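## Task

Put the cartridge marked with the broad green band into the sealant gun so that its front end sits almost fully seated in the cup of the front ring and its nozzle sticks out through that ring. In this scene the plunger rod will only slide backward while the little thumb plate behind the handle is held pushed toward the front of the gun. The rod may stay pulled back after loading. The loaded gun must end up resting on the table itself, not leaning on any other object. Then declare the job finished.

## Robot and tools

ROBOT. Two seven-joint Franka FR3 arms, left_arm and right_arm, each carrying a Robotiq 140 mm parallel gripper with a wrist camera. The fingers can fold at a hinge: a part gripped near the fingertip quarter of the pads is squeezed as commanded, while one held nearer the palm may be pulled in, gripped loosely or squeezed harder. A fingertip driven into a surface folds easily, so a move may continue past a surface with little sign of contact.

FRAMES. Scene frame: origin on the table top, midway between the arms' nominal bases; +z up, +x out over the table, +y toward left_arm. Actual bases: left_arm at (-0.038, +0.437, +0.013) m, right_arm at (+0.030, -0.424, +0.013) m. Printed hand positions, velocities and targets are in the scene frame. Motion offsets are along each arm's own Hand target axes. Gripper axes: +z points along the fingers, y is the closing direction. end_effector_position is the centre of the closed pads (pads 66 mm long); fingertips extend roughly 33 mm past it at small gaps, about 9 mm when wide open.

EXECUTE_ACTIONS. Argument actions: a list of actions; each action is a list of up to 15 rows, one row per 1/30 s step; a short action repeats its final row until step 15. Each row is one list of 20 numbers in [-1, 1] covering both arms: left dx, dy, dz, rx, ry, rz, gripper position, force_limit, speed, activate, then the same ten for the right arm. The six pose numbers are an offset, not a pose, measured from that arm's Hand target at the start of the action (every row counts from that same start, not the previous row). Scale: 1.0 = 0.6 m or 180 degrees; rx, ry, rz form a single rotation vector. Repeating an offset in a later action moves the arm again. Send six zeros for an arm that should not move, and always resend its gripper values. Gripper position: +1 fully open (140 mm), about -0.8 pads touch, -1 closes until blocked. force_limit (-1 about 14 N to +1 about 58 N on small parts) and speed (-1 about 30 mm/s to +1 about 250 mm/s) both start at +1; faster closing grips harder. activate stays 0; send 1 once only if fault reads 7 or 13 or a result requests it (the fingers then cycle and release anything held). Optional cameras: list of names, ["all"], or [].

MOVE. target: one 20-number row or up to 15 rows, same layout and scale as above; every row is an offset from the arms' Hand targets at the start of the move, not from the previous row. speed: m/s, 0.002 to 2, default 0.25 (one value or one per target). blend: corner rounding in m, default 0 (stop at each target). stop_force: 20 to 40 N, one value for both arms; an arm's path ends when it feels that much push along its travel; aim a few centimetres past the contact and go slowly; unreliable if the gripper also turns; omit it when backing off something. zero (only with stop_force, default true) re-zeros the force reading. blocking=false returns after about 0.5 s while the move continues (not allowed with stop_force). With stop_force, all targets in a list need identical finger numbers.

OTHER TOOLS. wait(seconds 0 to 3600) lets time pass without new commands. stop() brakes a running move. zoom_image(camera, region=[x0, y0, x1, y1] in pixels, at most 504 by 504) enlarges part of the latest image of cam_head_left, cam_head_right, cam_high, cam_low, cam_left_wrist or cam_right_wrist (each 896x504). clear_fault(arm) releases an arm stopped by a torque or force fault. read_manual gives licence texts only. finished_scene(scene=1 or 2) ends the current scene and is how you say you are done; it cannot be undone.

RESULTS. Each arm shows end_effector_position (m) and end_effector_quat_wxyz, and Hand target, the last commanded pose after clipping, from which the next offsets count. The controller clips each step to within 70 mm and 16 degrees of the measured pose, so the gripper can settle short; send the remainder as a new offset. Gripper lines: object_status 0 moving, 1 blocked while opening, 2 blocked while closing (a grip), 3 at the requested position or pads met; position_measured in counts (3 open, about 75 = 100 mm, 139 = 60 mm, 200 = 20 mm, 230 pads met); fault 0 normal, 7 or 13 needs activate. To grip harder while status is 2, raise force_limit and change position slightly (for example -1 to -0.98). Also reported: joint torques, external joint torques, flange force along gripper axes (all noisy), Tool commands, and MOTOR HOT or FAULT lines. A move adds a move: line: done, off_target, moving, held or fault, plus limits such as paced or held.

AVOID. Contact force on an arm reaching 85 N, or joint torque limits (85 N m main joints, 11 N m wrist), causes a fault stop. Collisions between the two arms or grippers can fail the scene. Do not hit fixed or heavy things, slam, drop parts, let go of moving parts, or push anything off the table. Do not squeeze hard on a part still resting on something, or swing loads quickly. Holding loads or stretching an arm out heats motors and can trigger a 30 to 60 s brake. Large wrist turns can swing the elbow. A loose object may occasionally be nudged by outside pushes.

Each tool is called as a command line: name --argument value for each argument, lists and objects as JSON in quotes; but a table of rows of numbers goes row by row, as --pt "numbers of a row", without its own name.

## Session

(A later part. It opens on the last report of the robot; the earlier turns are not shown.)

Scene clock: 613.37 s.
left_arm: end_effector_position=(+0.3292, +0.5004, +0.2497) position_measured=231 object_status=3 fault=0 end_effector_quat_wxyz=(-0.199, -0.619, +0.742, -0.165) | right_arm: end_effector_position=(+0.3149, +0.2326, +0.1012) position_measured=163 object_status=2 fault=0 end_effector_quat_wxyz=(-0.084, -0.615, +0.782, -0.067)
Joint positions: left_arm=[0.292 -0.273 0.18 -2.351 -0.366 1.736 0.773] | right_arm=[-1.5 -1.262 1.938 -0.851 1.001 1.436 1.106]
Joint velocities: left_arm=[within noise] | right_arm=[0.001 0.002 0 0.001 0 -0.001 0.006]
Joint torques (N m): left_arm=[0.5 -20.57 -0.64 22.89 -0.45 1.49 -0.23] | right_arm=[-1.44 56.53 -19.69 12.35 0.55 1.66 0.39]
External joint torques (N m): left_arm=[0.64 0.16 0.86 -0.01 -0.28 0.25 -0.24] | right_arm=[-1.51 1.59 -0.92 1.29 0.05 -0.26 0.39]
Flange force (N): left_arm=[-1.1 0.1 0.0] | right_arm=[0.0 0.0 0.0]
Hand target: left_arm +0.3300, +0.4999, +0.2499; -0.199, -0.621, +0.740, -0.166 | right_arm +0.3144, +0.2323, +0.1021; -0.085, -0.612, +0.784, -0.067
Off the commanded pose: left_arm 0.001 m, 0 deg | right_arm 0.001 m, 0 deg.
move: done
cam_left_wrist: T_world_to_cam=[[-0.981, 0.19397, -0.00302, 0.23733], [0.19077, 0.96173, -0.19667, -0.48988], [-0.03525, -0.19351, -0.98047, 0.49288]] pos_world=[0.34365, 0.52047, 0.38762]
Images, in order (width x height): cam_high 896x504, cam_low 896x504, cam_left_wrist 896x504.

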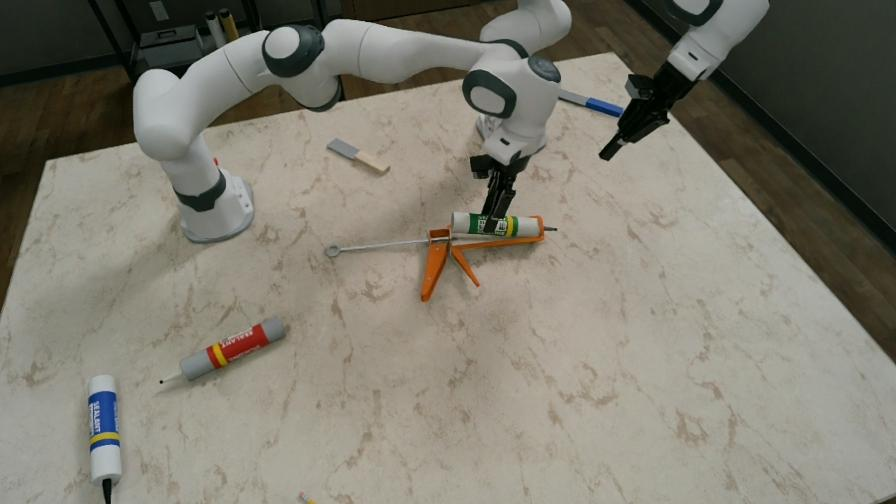

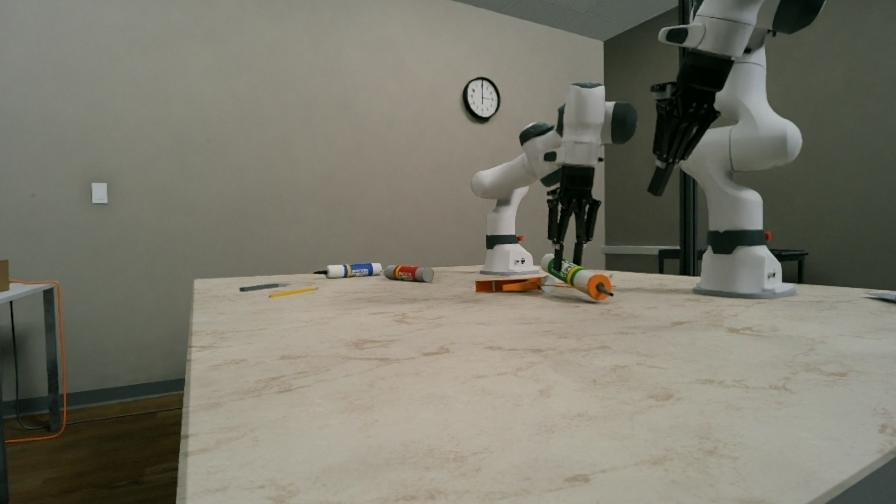

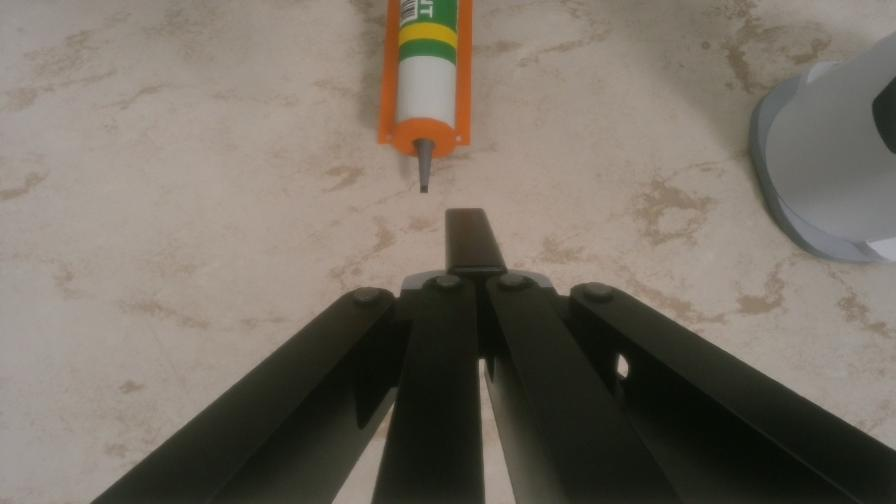

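move --target '[0,0,0,0,0,0,-1,-1,-1,0,-0.00652,0,-0.00138,0,0,0,-0.98,0,-1,0]' --speed 0.02 --cameras '["cam_low","cam_high","cam_left_wrist"]'

zoom_image --camera "cam_low" --region '[520, 240, 630, 310]'

zoom_image --camera "cam_high" --region '[420, 190, 570, 270]'

zoom_image --camera "cam_left_wrist" --region '[370, 60, 490, 200]'

Scene clock: 620.90 s.
left_arm: end_effector_position=(+0.3292, +0.5004, +0.2497) position_measured=231 object_status=3 fault=0 end_effector_quat_wxyz=(-0.199, -0.619, +0.742, -0.165) | right_arm: end_effector_position=(+0.3160, +0.2361, +0.1010) position_measured=163 object_status=2 fault=0 end_effector_quat_wxyz=(-0.084, -0.614, +0.782, -0.068)
Joint positions: left_arm=[0.292 -0.273 0.18 -2.351 -0.366 1.736 0.773] | right_arm=[-1.531 -1.272 1.949 -0.798 1.001 1.424 1.126]
Joint velocities: left_arm=[within noise] | right_arm=[-0.001 0 0 0.001 -0.001 0 0.006]
Joint torques (N m): left_arm=[0.47 -20.53 -0.65 22.92 -0.46 1.49 -0.23] | right_arm=[-1.38 57.48 -18.53 12.83 0.64 1.7 0.44]
External joint torques (N m): left_arm=[0.46 0.16 0.69 0.04 -0.31 0.25 -0.24] | right_arm=[-1.32 1.91 -0.77 1.84 0.14 -0.22 0.43]
Flange force (N): left_arm=[-0.9 -0.3 0.1] | right_arm=[0.0 0.0 0.0]
Hand target: left_arm +0.3300, +0.4999, +0.2499; -0.199, -0.621, +0.740, -0.166 | right_arm +0.3154, +0.2362, +0.1020; -0.085, -0.612, +0.784, -0.067
Off the commanded pose: left_arm 0.001 m, 0 deg | right_arm 0.001 m, 0 deg.
move: done
cam_left_wrist: T_world_to_cam=[[-0.981, 0.19397, -0.00302, 0.23733], [0.19077, 0.96173, -0.19667, -0.48988], [-0.03525, -0.19351, -0.98047, 0.49288]] pos_world=[0.34365, 0.52047, 0.38762]
Images, in order (width x height): cam_high 896x504, cam_low 896x504, cam_left_wrist 896x504.

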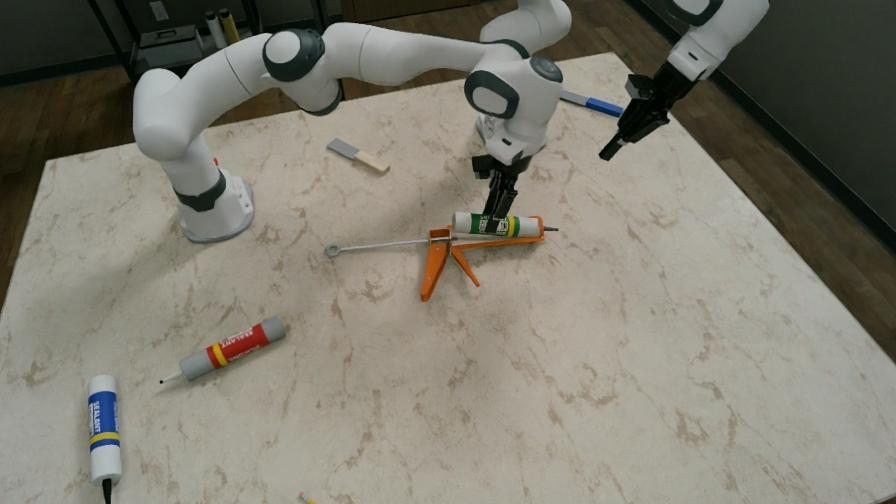

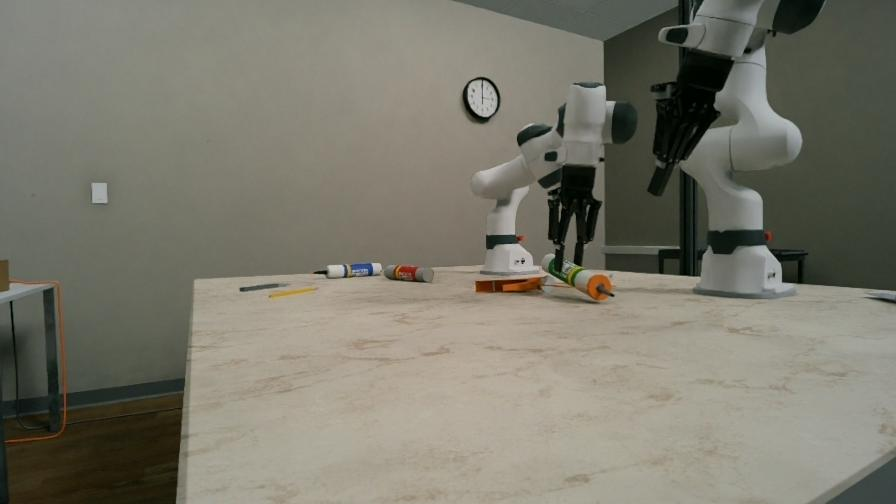

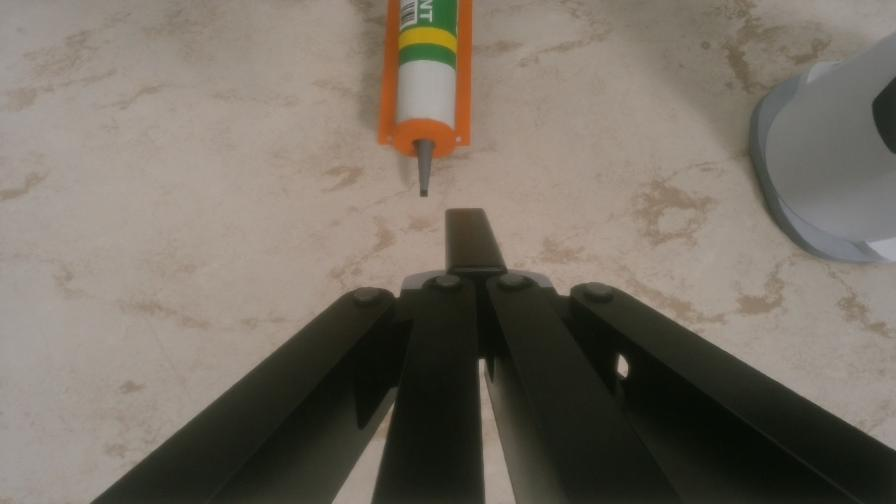

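Scaled by 4.582 from the camera's image (finer frame: 1280x720).

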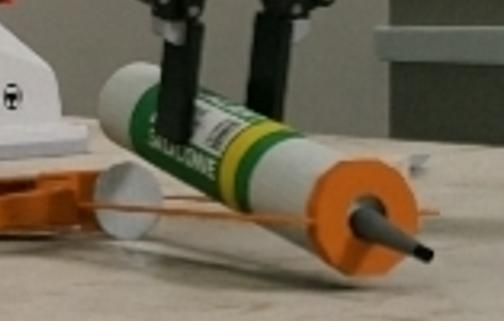

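Scaled by 3.360 from the camera's image (finer frame: 1280x720).

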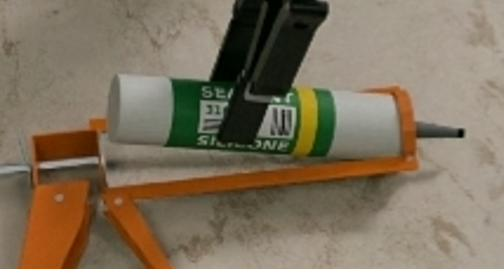

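Scaled by 3.600 from the camera's image (finer frame: 1280x720).

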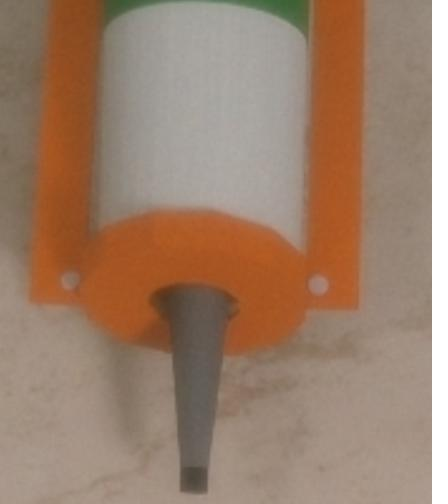

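move --target '[0,0,0,0,0,0,-1,-1,-1,0,-0.00652,0,-0.00138,0,0,0,-0.98,0,-1,0]' --speed 0.02 --cameras '["cam_low","cam_high","cam_left_wrist"]'

zoom_image --camera "cam_low" --region '[520, 240, 630, 310]'

zoom_image --camera "cam_high" --region '[420, 190, 570, 270]'

zoom_image --camera "cam_left_wrist" --region '[370, 60, 490, 200]'

Scene clock: 625.33 s.
left_arm: end_effector_position=(+0.3292, +0.5004, +0.2497) position_measured=231 object_status=3 fault=0 end_effector_quat_wxyz=(-0.199, -0.619, +0.742, -0.165) | right_arm: end_effector_position=(+0.3171, +0.2395, +0.1007) position_measured=163 object_status=2 fault=0 end_effector_quat_wxyz=(-0.084, -0.614, +0.782, -0.068)
Joint positions: left_arm=[0.292 -0.273 0.18 -2.351 -0.366 1.736 0.773] | right_arm=[-1.567 -1.285 1.961 -0.736 1.002 1.409 1.148]
Joint velocities: left_arm=[within noise] | right_arm=[0.001 0.001 0 0.001 -0.001 -0.001 0.005]
Joint torques (N m): left_arm=[0.51 -20.56 -0.64 22.86 -0.46 1.5 -0.27] | right_arm=[-1.23 58.51 -17.4 12.56 0.78 1.82 0.4]
External joint torques (N m): left_arm=[0.5 0.19 0.69 -0.04 -0.3 0.26 -0.29] | right_arm=[-1.34 2.18 -0.87 1.51 0.26 -0.08 0.39]
Flange force (N): left_arm=[-0.8 -0.2 0.3] | right_arm=[0.0 0.0 0.0]
Hand target: left_arm +0.3300, +0.4999, +0.2499; -0.199, -0.621, +0.740, -0.166 | right_arm +0.3163, +0.2401, +0.1020; -0.085, -0.612, +0.784, -0.067
Off the commanded pose: left_arm 0.001 m, 0 deg | right_arm 0.002 m, 0 deg.
move: done
cam_left_wrist: T_world_to_cam=[[-0.981, 0.19397, -0.00302, 0.23733], [0.19077, 0.96173, -0.19667, -0.48988], [-0.03525, -0.19351, -0.98047, 0.49288]] pos_world=[0.34365, 0.52047, 0.38762]
Images, in order (width x height): cam_high 896x504, cam_low 896x504, cam_left_wrist 896x504.

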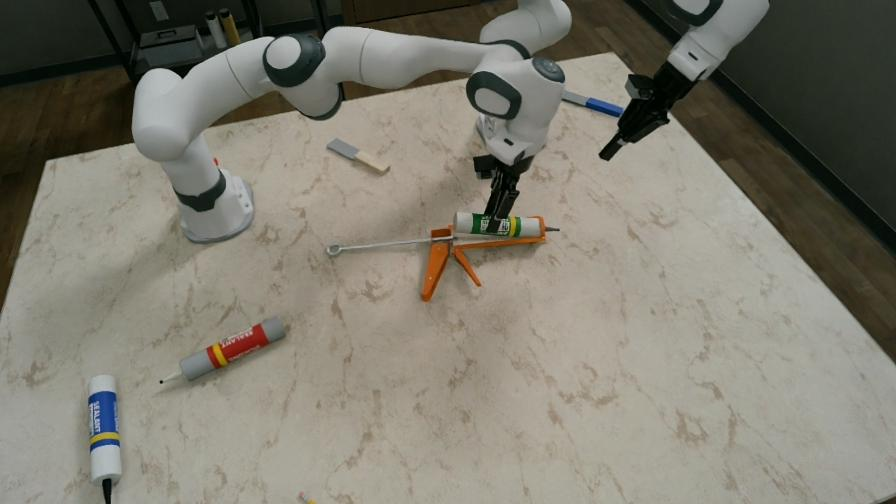

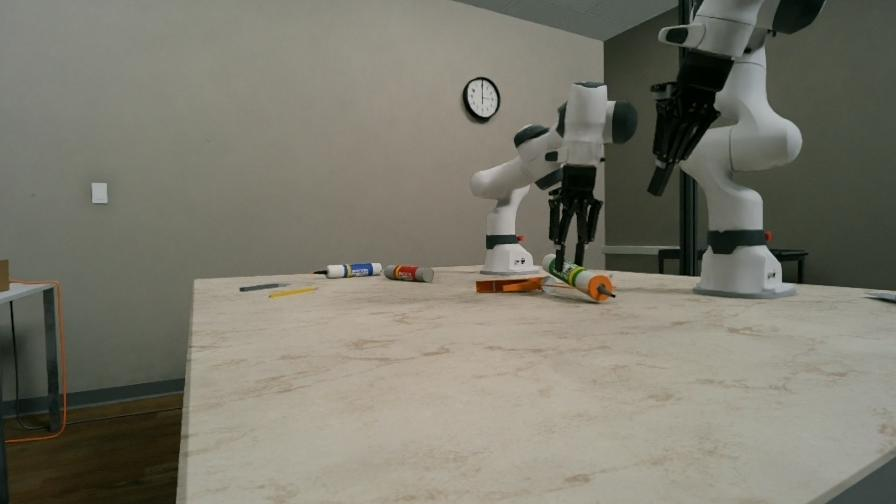

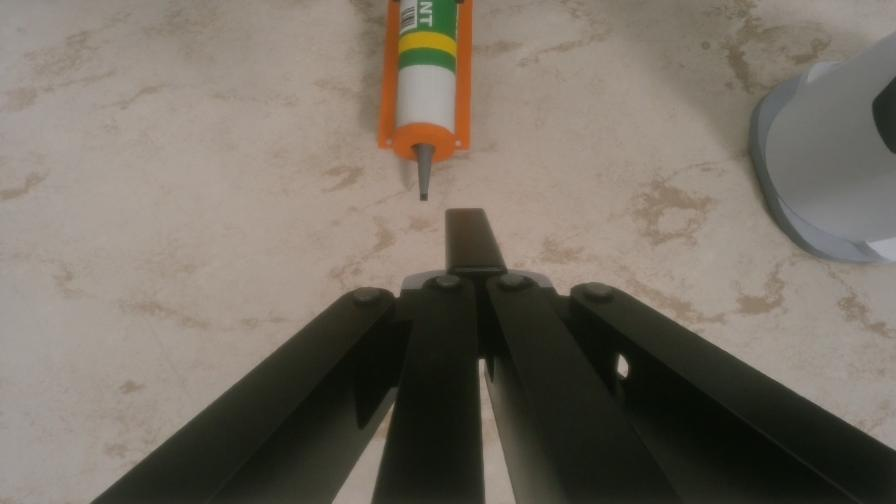

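Scaled by 4.582 from the camera's image (finer frame: 1280x720).

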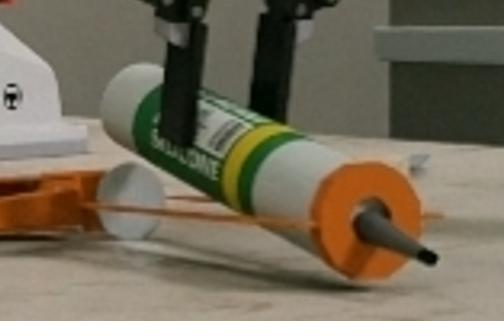

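Scaled by 3.360 from the camera's image (finer frame: 1280x720).

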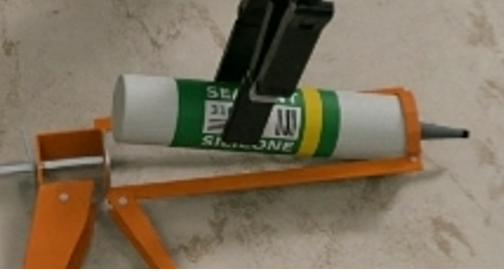

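Scaled by 3.600 from the camera's image (finer frame: 1280x720).

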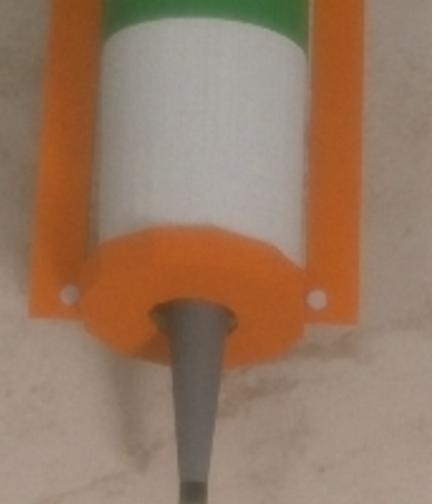

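zoom_image --camera "cam_low" --region '[535, 245, 585, 300]'

zoom_image --camera "cam_high" --region '[425, 200, 495, 260]'

Scaled by 9.164 from the camera's image (finer frame: 1280x720).

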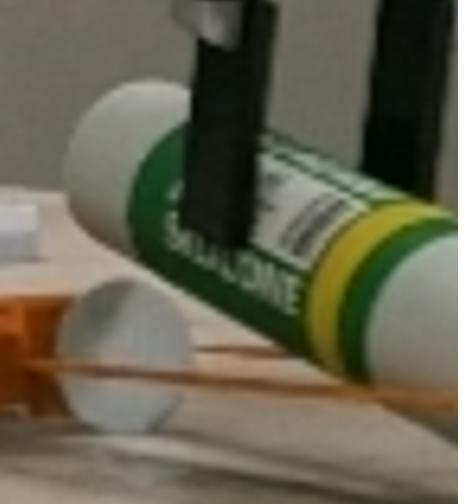

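Scaled by 7.200 from the camera's image (finer frame: 1280x720).

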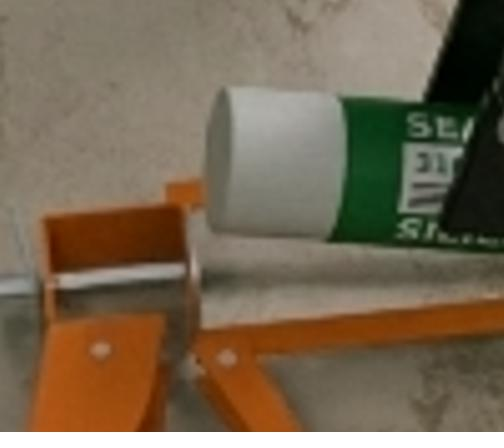

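move --target '[0,0,0,0,0,0,-1,-1,-1,0,-0.0011,0,0.01083,0,-0.01667,0,-0.98,0,-1,0]' --speed 0.02 --cameras '["cam_low","cam_high","cam_left_wrist"]'

zoom_image --camera "cam_low" --region '[520, 240, 630, 310]'

zoom_image --camera "cam_high" --region '[420, 190, 570, 270]'

zoom_image --camera "cam_left_wrist" --region '[370, 60, 490, 200]'

Scene clock: 651.07 s.
left_arm: end_effector_position=(+0.3292, +0.5004, +0.2497) position_measured=231 object_status=3 fault=0 end_effector_quat_wxyz=(-0.199, -0.619, +0.742, -0.165) | right_arm: end_effector_position=(+0.3156, +0.2364, +0.0917) position_measured=163 object_status=2 fault=0 end_effector_quat_wxyz=(-0.068, -0.610, +0.788, -0.054)
Joint positions: left_arm=[0.292 -0.273 0.18 -2.351 -0.366 1.736 0.773] | right_arm=[-1.441 -1.241 1.944 -0.968 1.005 1.518 1.086]
Joint velocities: left_arm=[within noise] | right_arm=[0.002 0 0 0 0 0.001 -0.006]
Joint torques (N m): left_arm=[0.39 -20.59 -0.69 22.88 -0.46 1.49 -0.24] | right_arm=[-0.68 56.33 -22.24 12.05 0.68 2.36 -0.11]
External joint torques (N m): left_arm=[0.48 0.16 0.76 -0.03 -0.29 0.25 -0.25] | right_arm=[-0.79 2.77 -1.59 0.44 0.13 0.32 -0.12]
Flange force (N): left_arm=[-0.9 -0.1 0.2] | right_arm=[0.0 0.0 0.0]
Hand target: left_arm +0.3300, +0.4999, +0.2499; -0.199, -0.621, +0.740, -0.166 | right_arm +0.3161, +0.2394, +0.0955; -0.064, -0.613, +0.786, -0.051
Off the commanded pose: left_arm 0.001 m, 0 deg | right_arm 0.005 m, 1 deg.
move: off_target (right_arm)
cam_left_wrist: T_world_to_cam=[[-0.981, 0.19397, -0.00302, 0.23733], [0.19077, 0.96173, -0.19667, -0.48988], [-0.03525, -0.19351, -0.98047, 0.49288]] pos_world=[0.34365, 0.52047, 0.38762]
Images, in order (width x height): cam_high 896x504, cam_low 896x504, cam_left_wrist 896x504.

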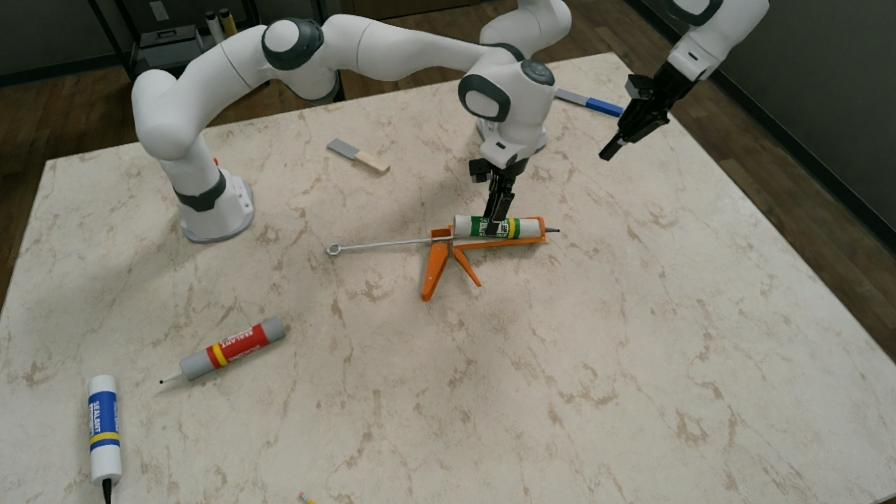

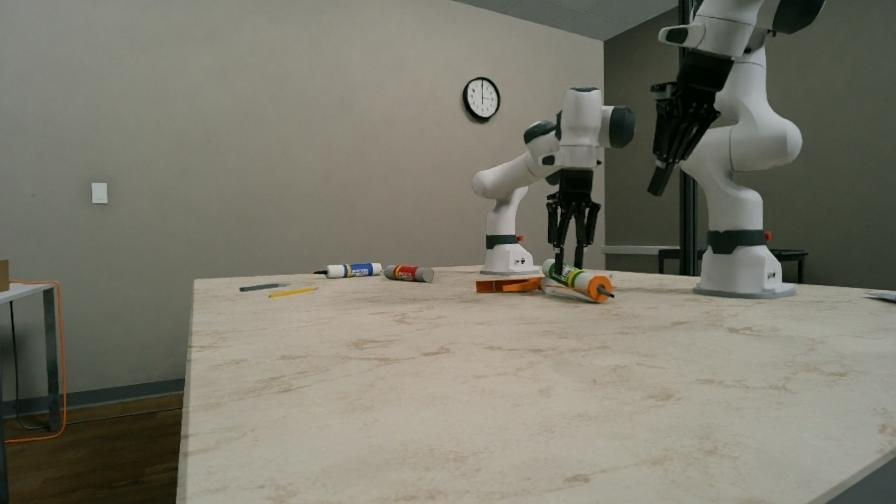

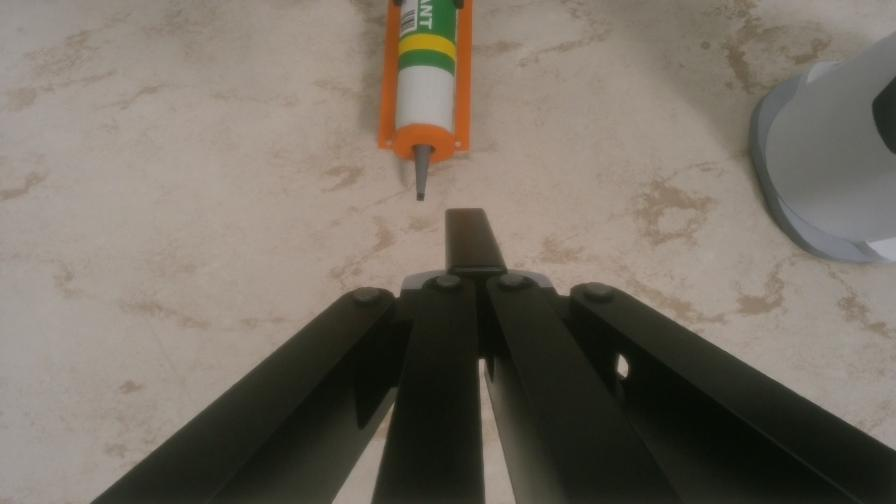

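Scaled by 4.582 from the camera's image (finer frame: 1280x720).

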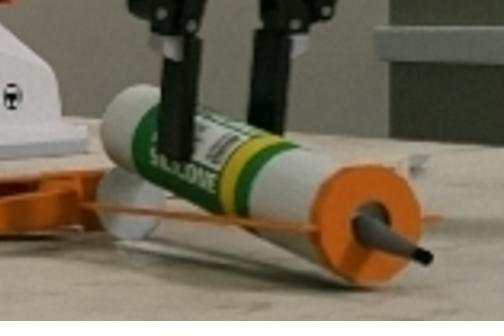

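Scaled by 3.360 from the camera's image (finer frame: 1280x720).

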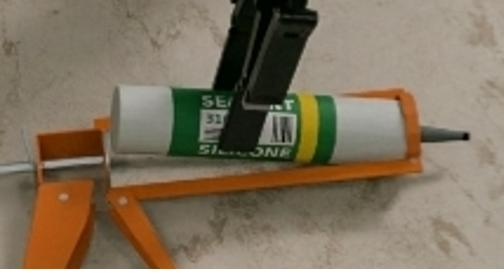

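Scaled by 3.600 from the camera's image (finer frame: 1280x720).

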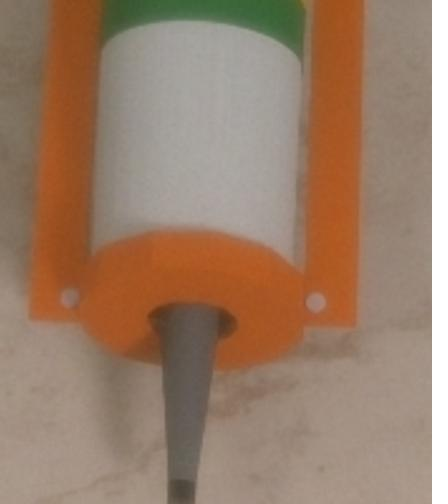

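execute_actions --actions '[[[0,0,0,0,0,0,-1,-1,-1,0,0,0,0,0,0,0,-0.98,0,-1,0]],[[0,0,0,0,0,0,-1,-1,-1,0,0,0,0,0,0,0,-0.98,0,-1,0]]]' --cameras '["cam_low","cam_high","cam_left_wrist","cam_right_wrist"]'

zoom_image --camera "cam_low" --region '[520, 240, 630, 310]'

zoom_image --camera "cam_high" --region '[420, 190, 570, 270]'

zoom_image --camera "cam_left_wrist" --region '[370, 60, 490, 200]'

Scene clock: 656.33 s.
left_arm: end_effector_position=(+0.3292, +0.5004, +0.2497) position_measured=231 object_status=3 fault=0 end_effector_quat_wxyz=(-0.199, -0.619, +0.742, -0.165) | right_arm: end_effector_position=(+0.3158, +0.2365, +0.0918) position_measured=163 object_status=2 fault=0 end_effector_quat_wxyz=(-0.068, -0.610, +0.787, -0.054)
Joint positions: left_arm=[0.292 -0.273 0.18 -2.351 -0.366 1.736 0.773] | right_arm=[-1.441 -1.241 1.944 -0.969 1.005 1.519 1.084]
Joint torques (N m): left_arm=[0.49 -20.58 -0.7 22.89 -0.47 1.48 -0.25] | right_arm=[-0.71 56.28 -22.22 12.04 0.57 2.41 -0.11]
External joint torques (N m): left_arm=[0.48 0.24 0.64 -0.06 -0.31 0.23 -0.27] | right_arm=[-0.95 2.71 -1.59 0.38 0 0.37 -0.11]
External joint torques at the end of the 1st action: left_arm=[0.54 0.19 0.75 0.01 -0.3 0.24 -0.33] | right_arm=[-0.43 2.75 -1.47 0.5 0.05 0.35 -0.04]
Flange force (N): left_arm=[-0.9 -0.3 0.3] | right_arm=[0.0 0.0 0.0]
Flange force at the end of the 1st action (N): left_arm=[-0.9 -0.2 0.0] | right_arm=[0.0 0.0 0.0]
Hand target: left_arm +0.3300, +0.4999, +0.2499; -0.199, -0.621, +0.740, -0.166 | right_arm +0.3161, +0.2394, +0.0955; -0.064, -0.613, +0.786, -0.051
Off the commanded pose: left_arm 0.001 m, 0 deg | right_arm 0.005 m, 1 deg.
cam_left_wrist: T_world_to_cam=[[-0.981, 0.19397, -0.00302, 0.23733], [0.19077, 0.96173, -0.19667, -0.48988], [-0.03525, -0.19351, -0.98047, 0.49288]] pos_world=[0.34365, 0.52047, 0.38762]
cam_right_wrist: T_world_to_cam=[[-0.96817, 0.25024, 0.00485, 0.25705], [0.24757, 0.95465, 0.16537, -0.3157], [0.03676, 0.16131, -0.98622, 0.18422]] pos_world=[0.32026, 0.20735, 0.23264]
Images, in order (width x height): cam_high 896x504, cam_low 896x504, cam_left_wrist 896x504, cam_right_wrist 896x504.

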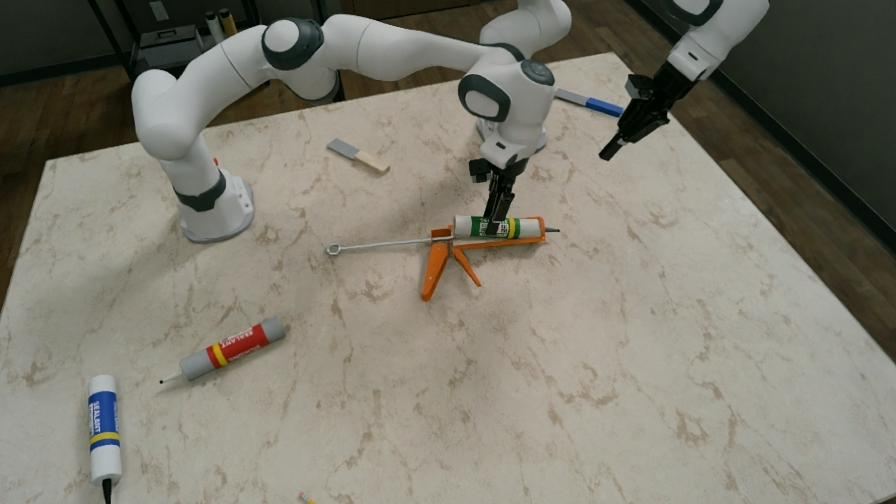

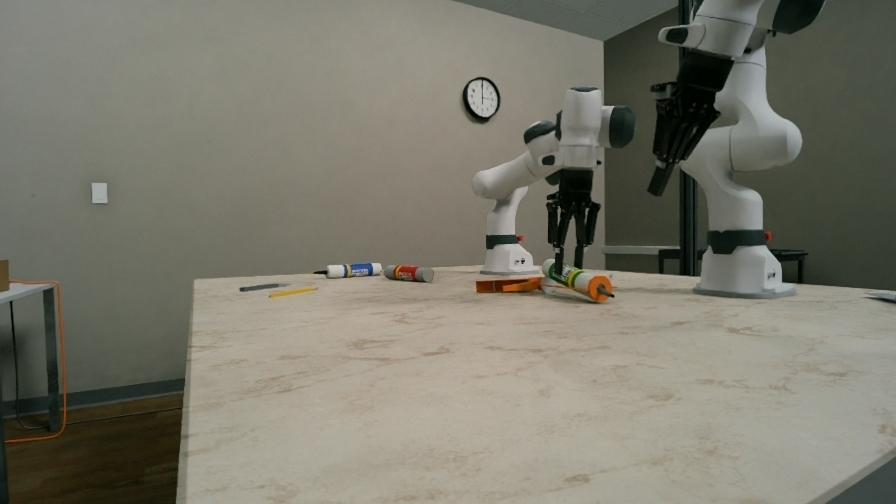

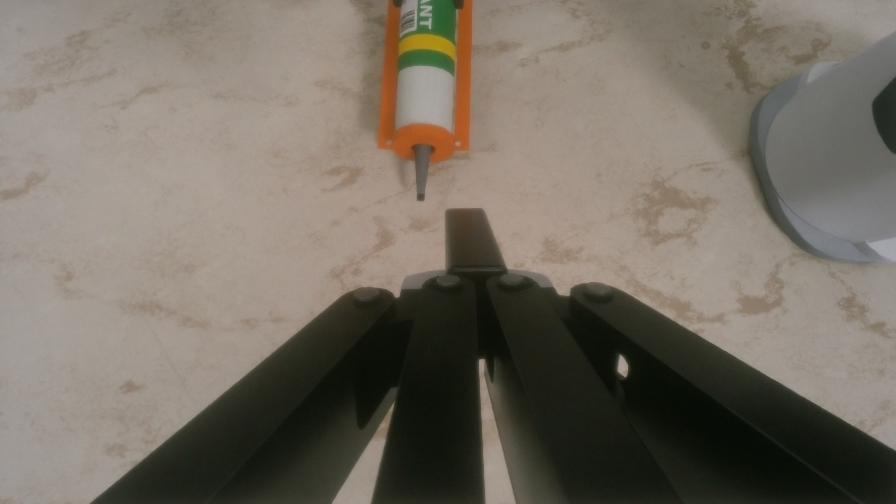

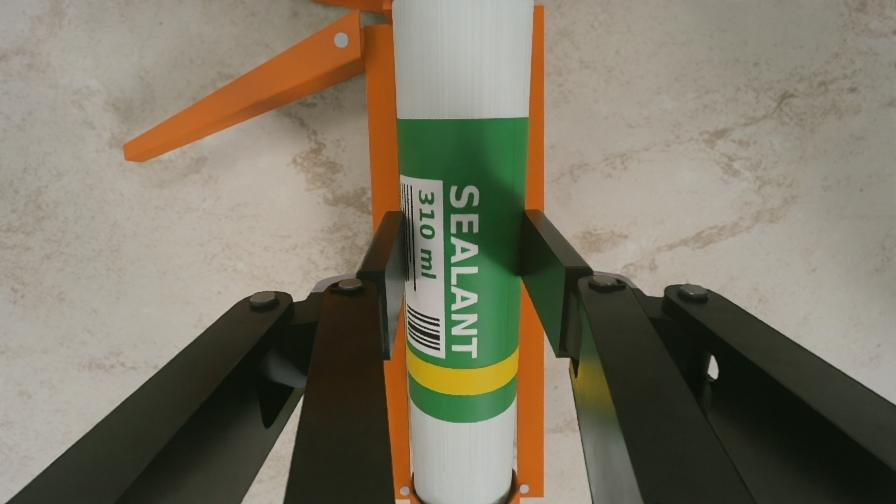

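Scaled by 4.582 from the camera's image (finer frame: 1280x720).

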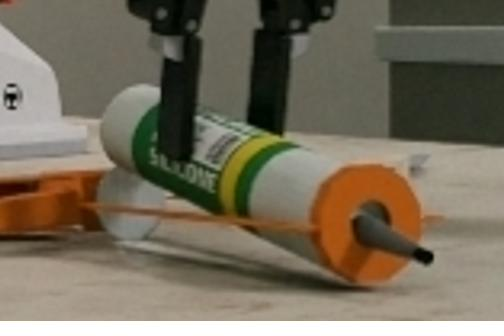

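Scaled by 3.360 from the camera's image (finer frame: 1280x720).

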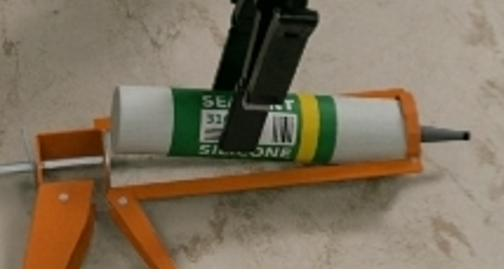

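Scaled by 3.600 from the camera's image (finer frame: 1280x720).

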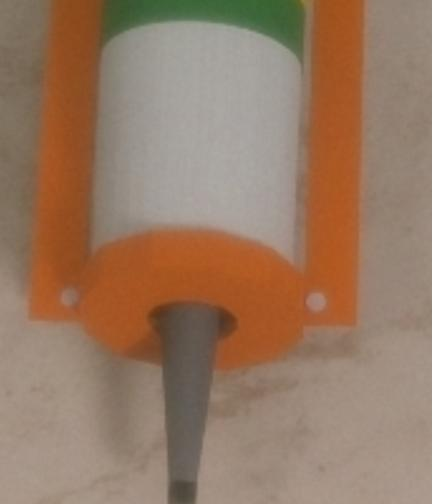

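zoom_image --camera "cam_right_wrist" --region '[370, 384, 550, 504]'

zoom_image --camera "cam_high" --region '[500, 200, 570, 260]'

zoom_image --camera "cam_low" --region '[535, 245, 585, 300]'

Scaled by 2.800 from the camera's image (finer frame: 1280x720).

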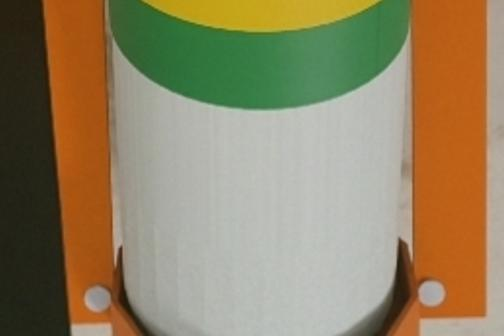

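Scaled by 7.200 from the camera's image (finer frame: 1280x720).

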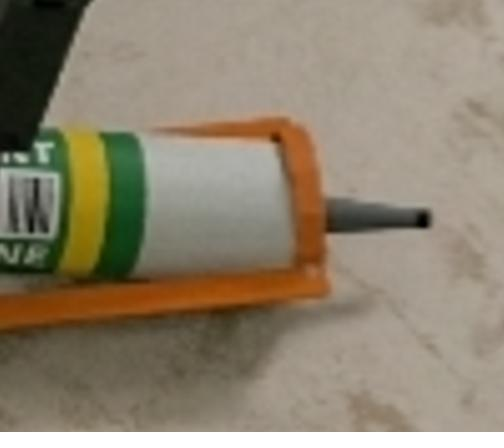

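Scaled by 9.164 from the camera's image (finer frame: 1280x720).

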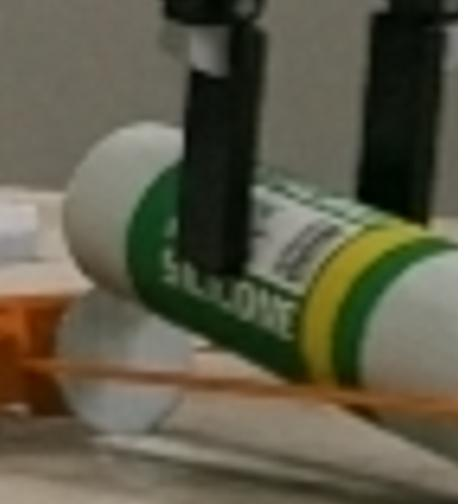

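move --target '[0,0,0,0,0,0,-1,-1,-1,0,0.0008,0,-0.005,0,0,0,-0.98,0,-1,0]' --speed 0.02 --cameras '["cam_low","cam_high","cam_left_wrist"]'

zoom_image --camera "cam_low" --region '[520, 240, 630, 310]'

zoom_image --camera "cam_high" --region '[420, 190, 570, 270]'

zoom_image --camera "cam_left_wrist" --region '[370, 60, 490, 200]'

Scene clock: 676.80 s.
left_arm: end_effector_position=(+0.3292, +0.5004, +0.2497) position_measured=231 object_status=3 fault=0 end_effector_quat_wxyz=(-0.199, -0.619, +0.742, -0.165) | right_arm: end_effector_position=(+0.3156, +0.2375, +0.0939) position_measured=163 object_status=2 fault=0 end_effector_quat_wxyz=(-0.067, -0.611, +0.787, -0.052)
Joint positions: left_arm=[0.292 -0.273 0.18 -2.351 -0.366 1.736 0.773] | right_arm=[-1.441 -1.238 1.944 -0.969 1.005 1.519 1.084]
Joint torques (N m): left_arm=[0.49 -20.54 -0.69 22.91 -0.46 1.49 -0.27] | right_arm=[-0.76 56.37 -22.21 13.29 0.69 2.35 0.02]
External joint torques (N m): left_arm=[0.54 0.17 0.72 0.02 -0.3 0.25 -0.28] | right_arm=[-0.99 2.7 -1.56 1.55 0.12 0.29 0.02]
Flange force (N): left_arm=[-0.9 -0.2 0.1] | right_arm=[0.0 0.0 0.0]
Hand target: left_arm +0.3300, +0.4999, +0.2499; -0.199, -0.621, +0.740, -0.166 | right_arm +0.3161, +0.2394, +0.0986; -0.064, -0.613, +0.786, -0.051
Off the commanded pose: left_arm 0.001 m, 0 deg | right_arm 0.005 m, 1 deg.
move: off_target (right_arm)
cam_left_wrist: T_world_to_cam=[[-0.981, 0.19397, -0.00302, 0.23733], [0.19077, 0.96173, -0.19667, -0.48988], [-0.03525, -0.19351, -0.98047, 0.49288]] pos_world=[0.34365, 0.52047, 0.38762]
Images, in order (width x height): cam_high 896x504, cam_low 896x504, cam_left_wrist 896x504.

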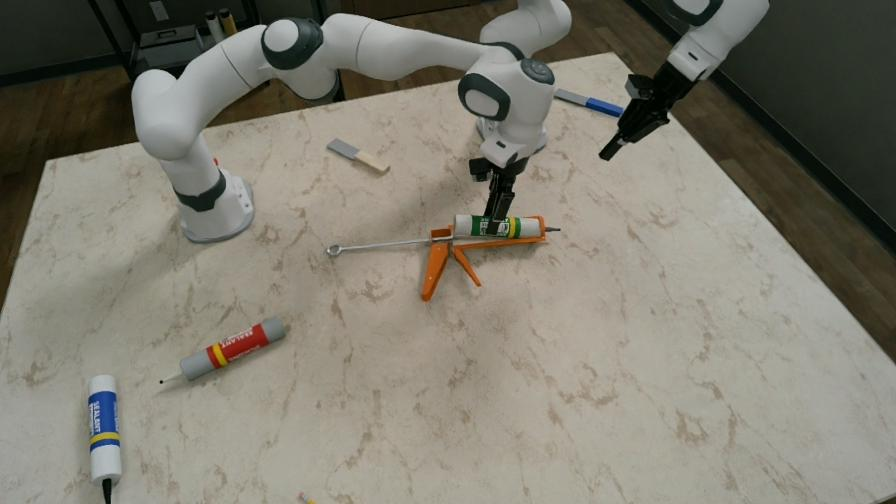

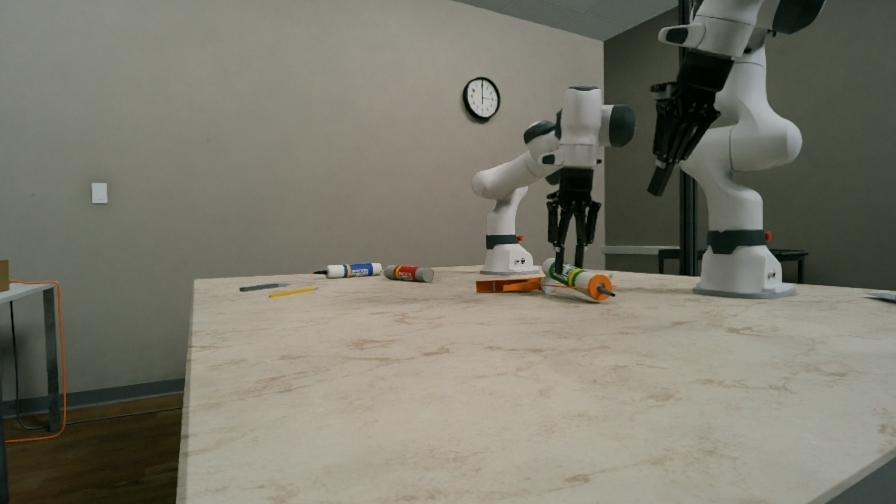

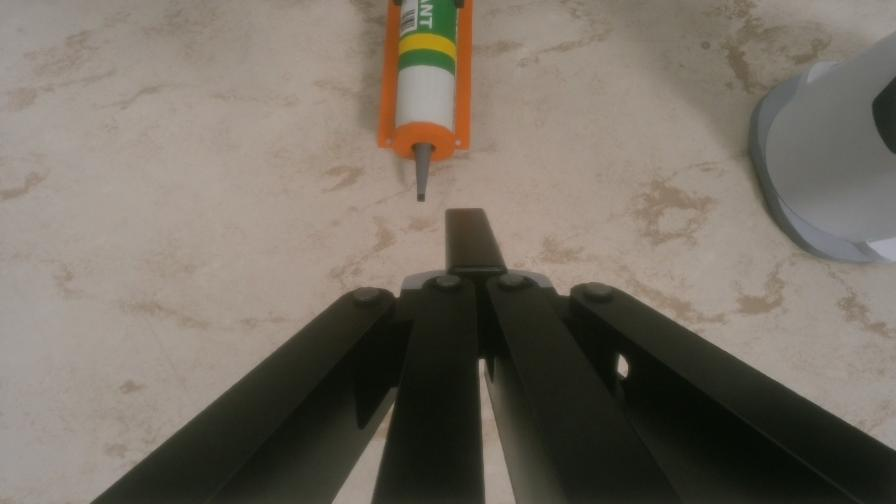

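Scaled by 4.582 from the camera's image (finer frame: 1280x720).

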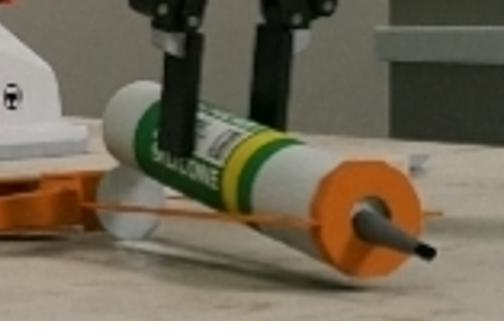

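Scaled by 3.360 from the camera's image (finer frame: 1280x720).

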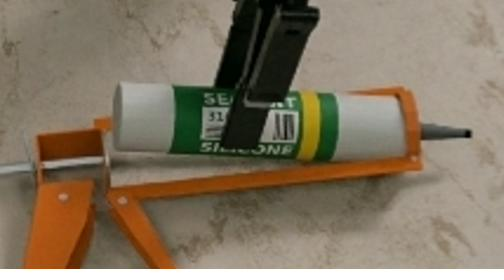

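Scaled by 3.600 from the camera's image (finer frame: 1280x720).

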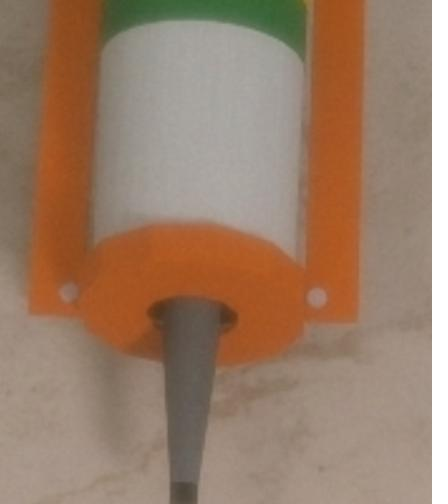

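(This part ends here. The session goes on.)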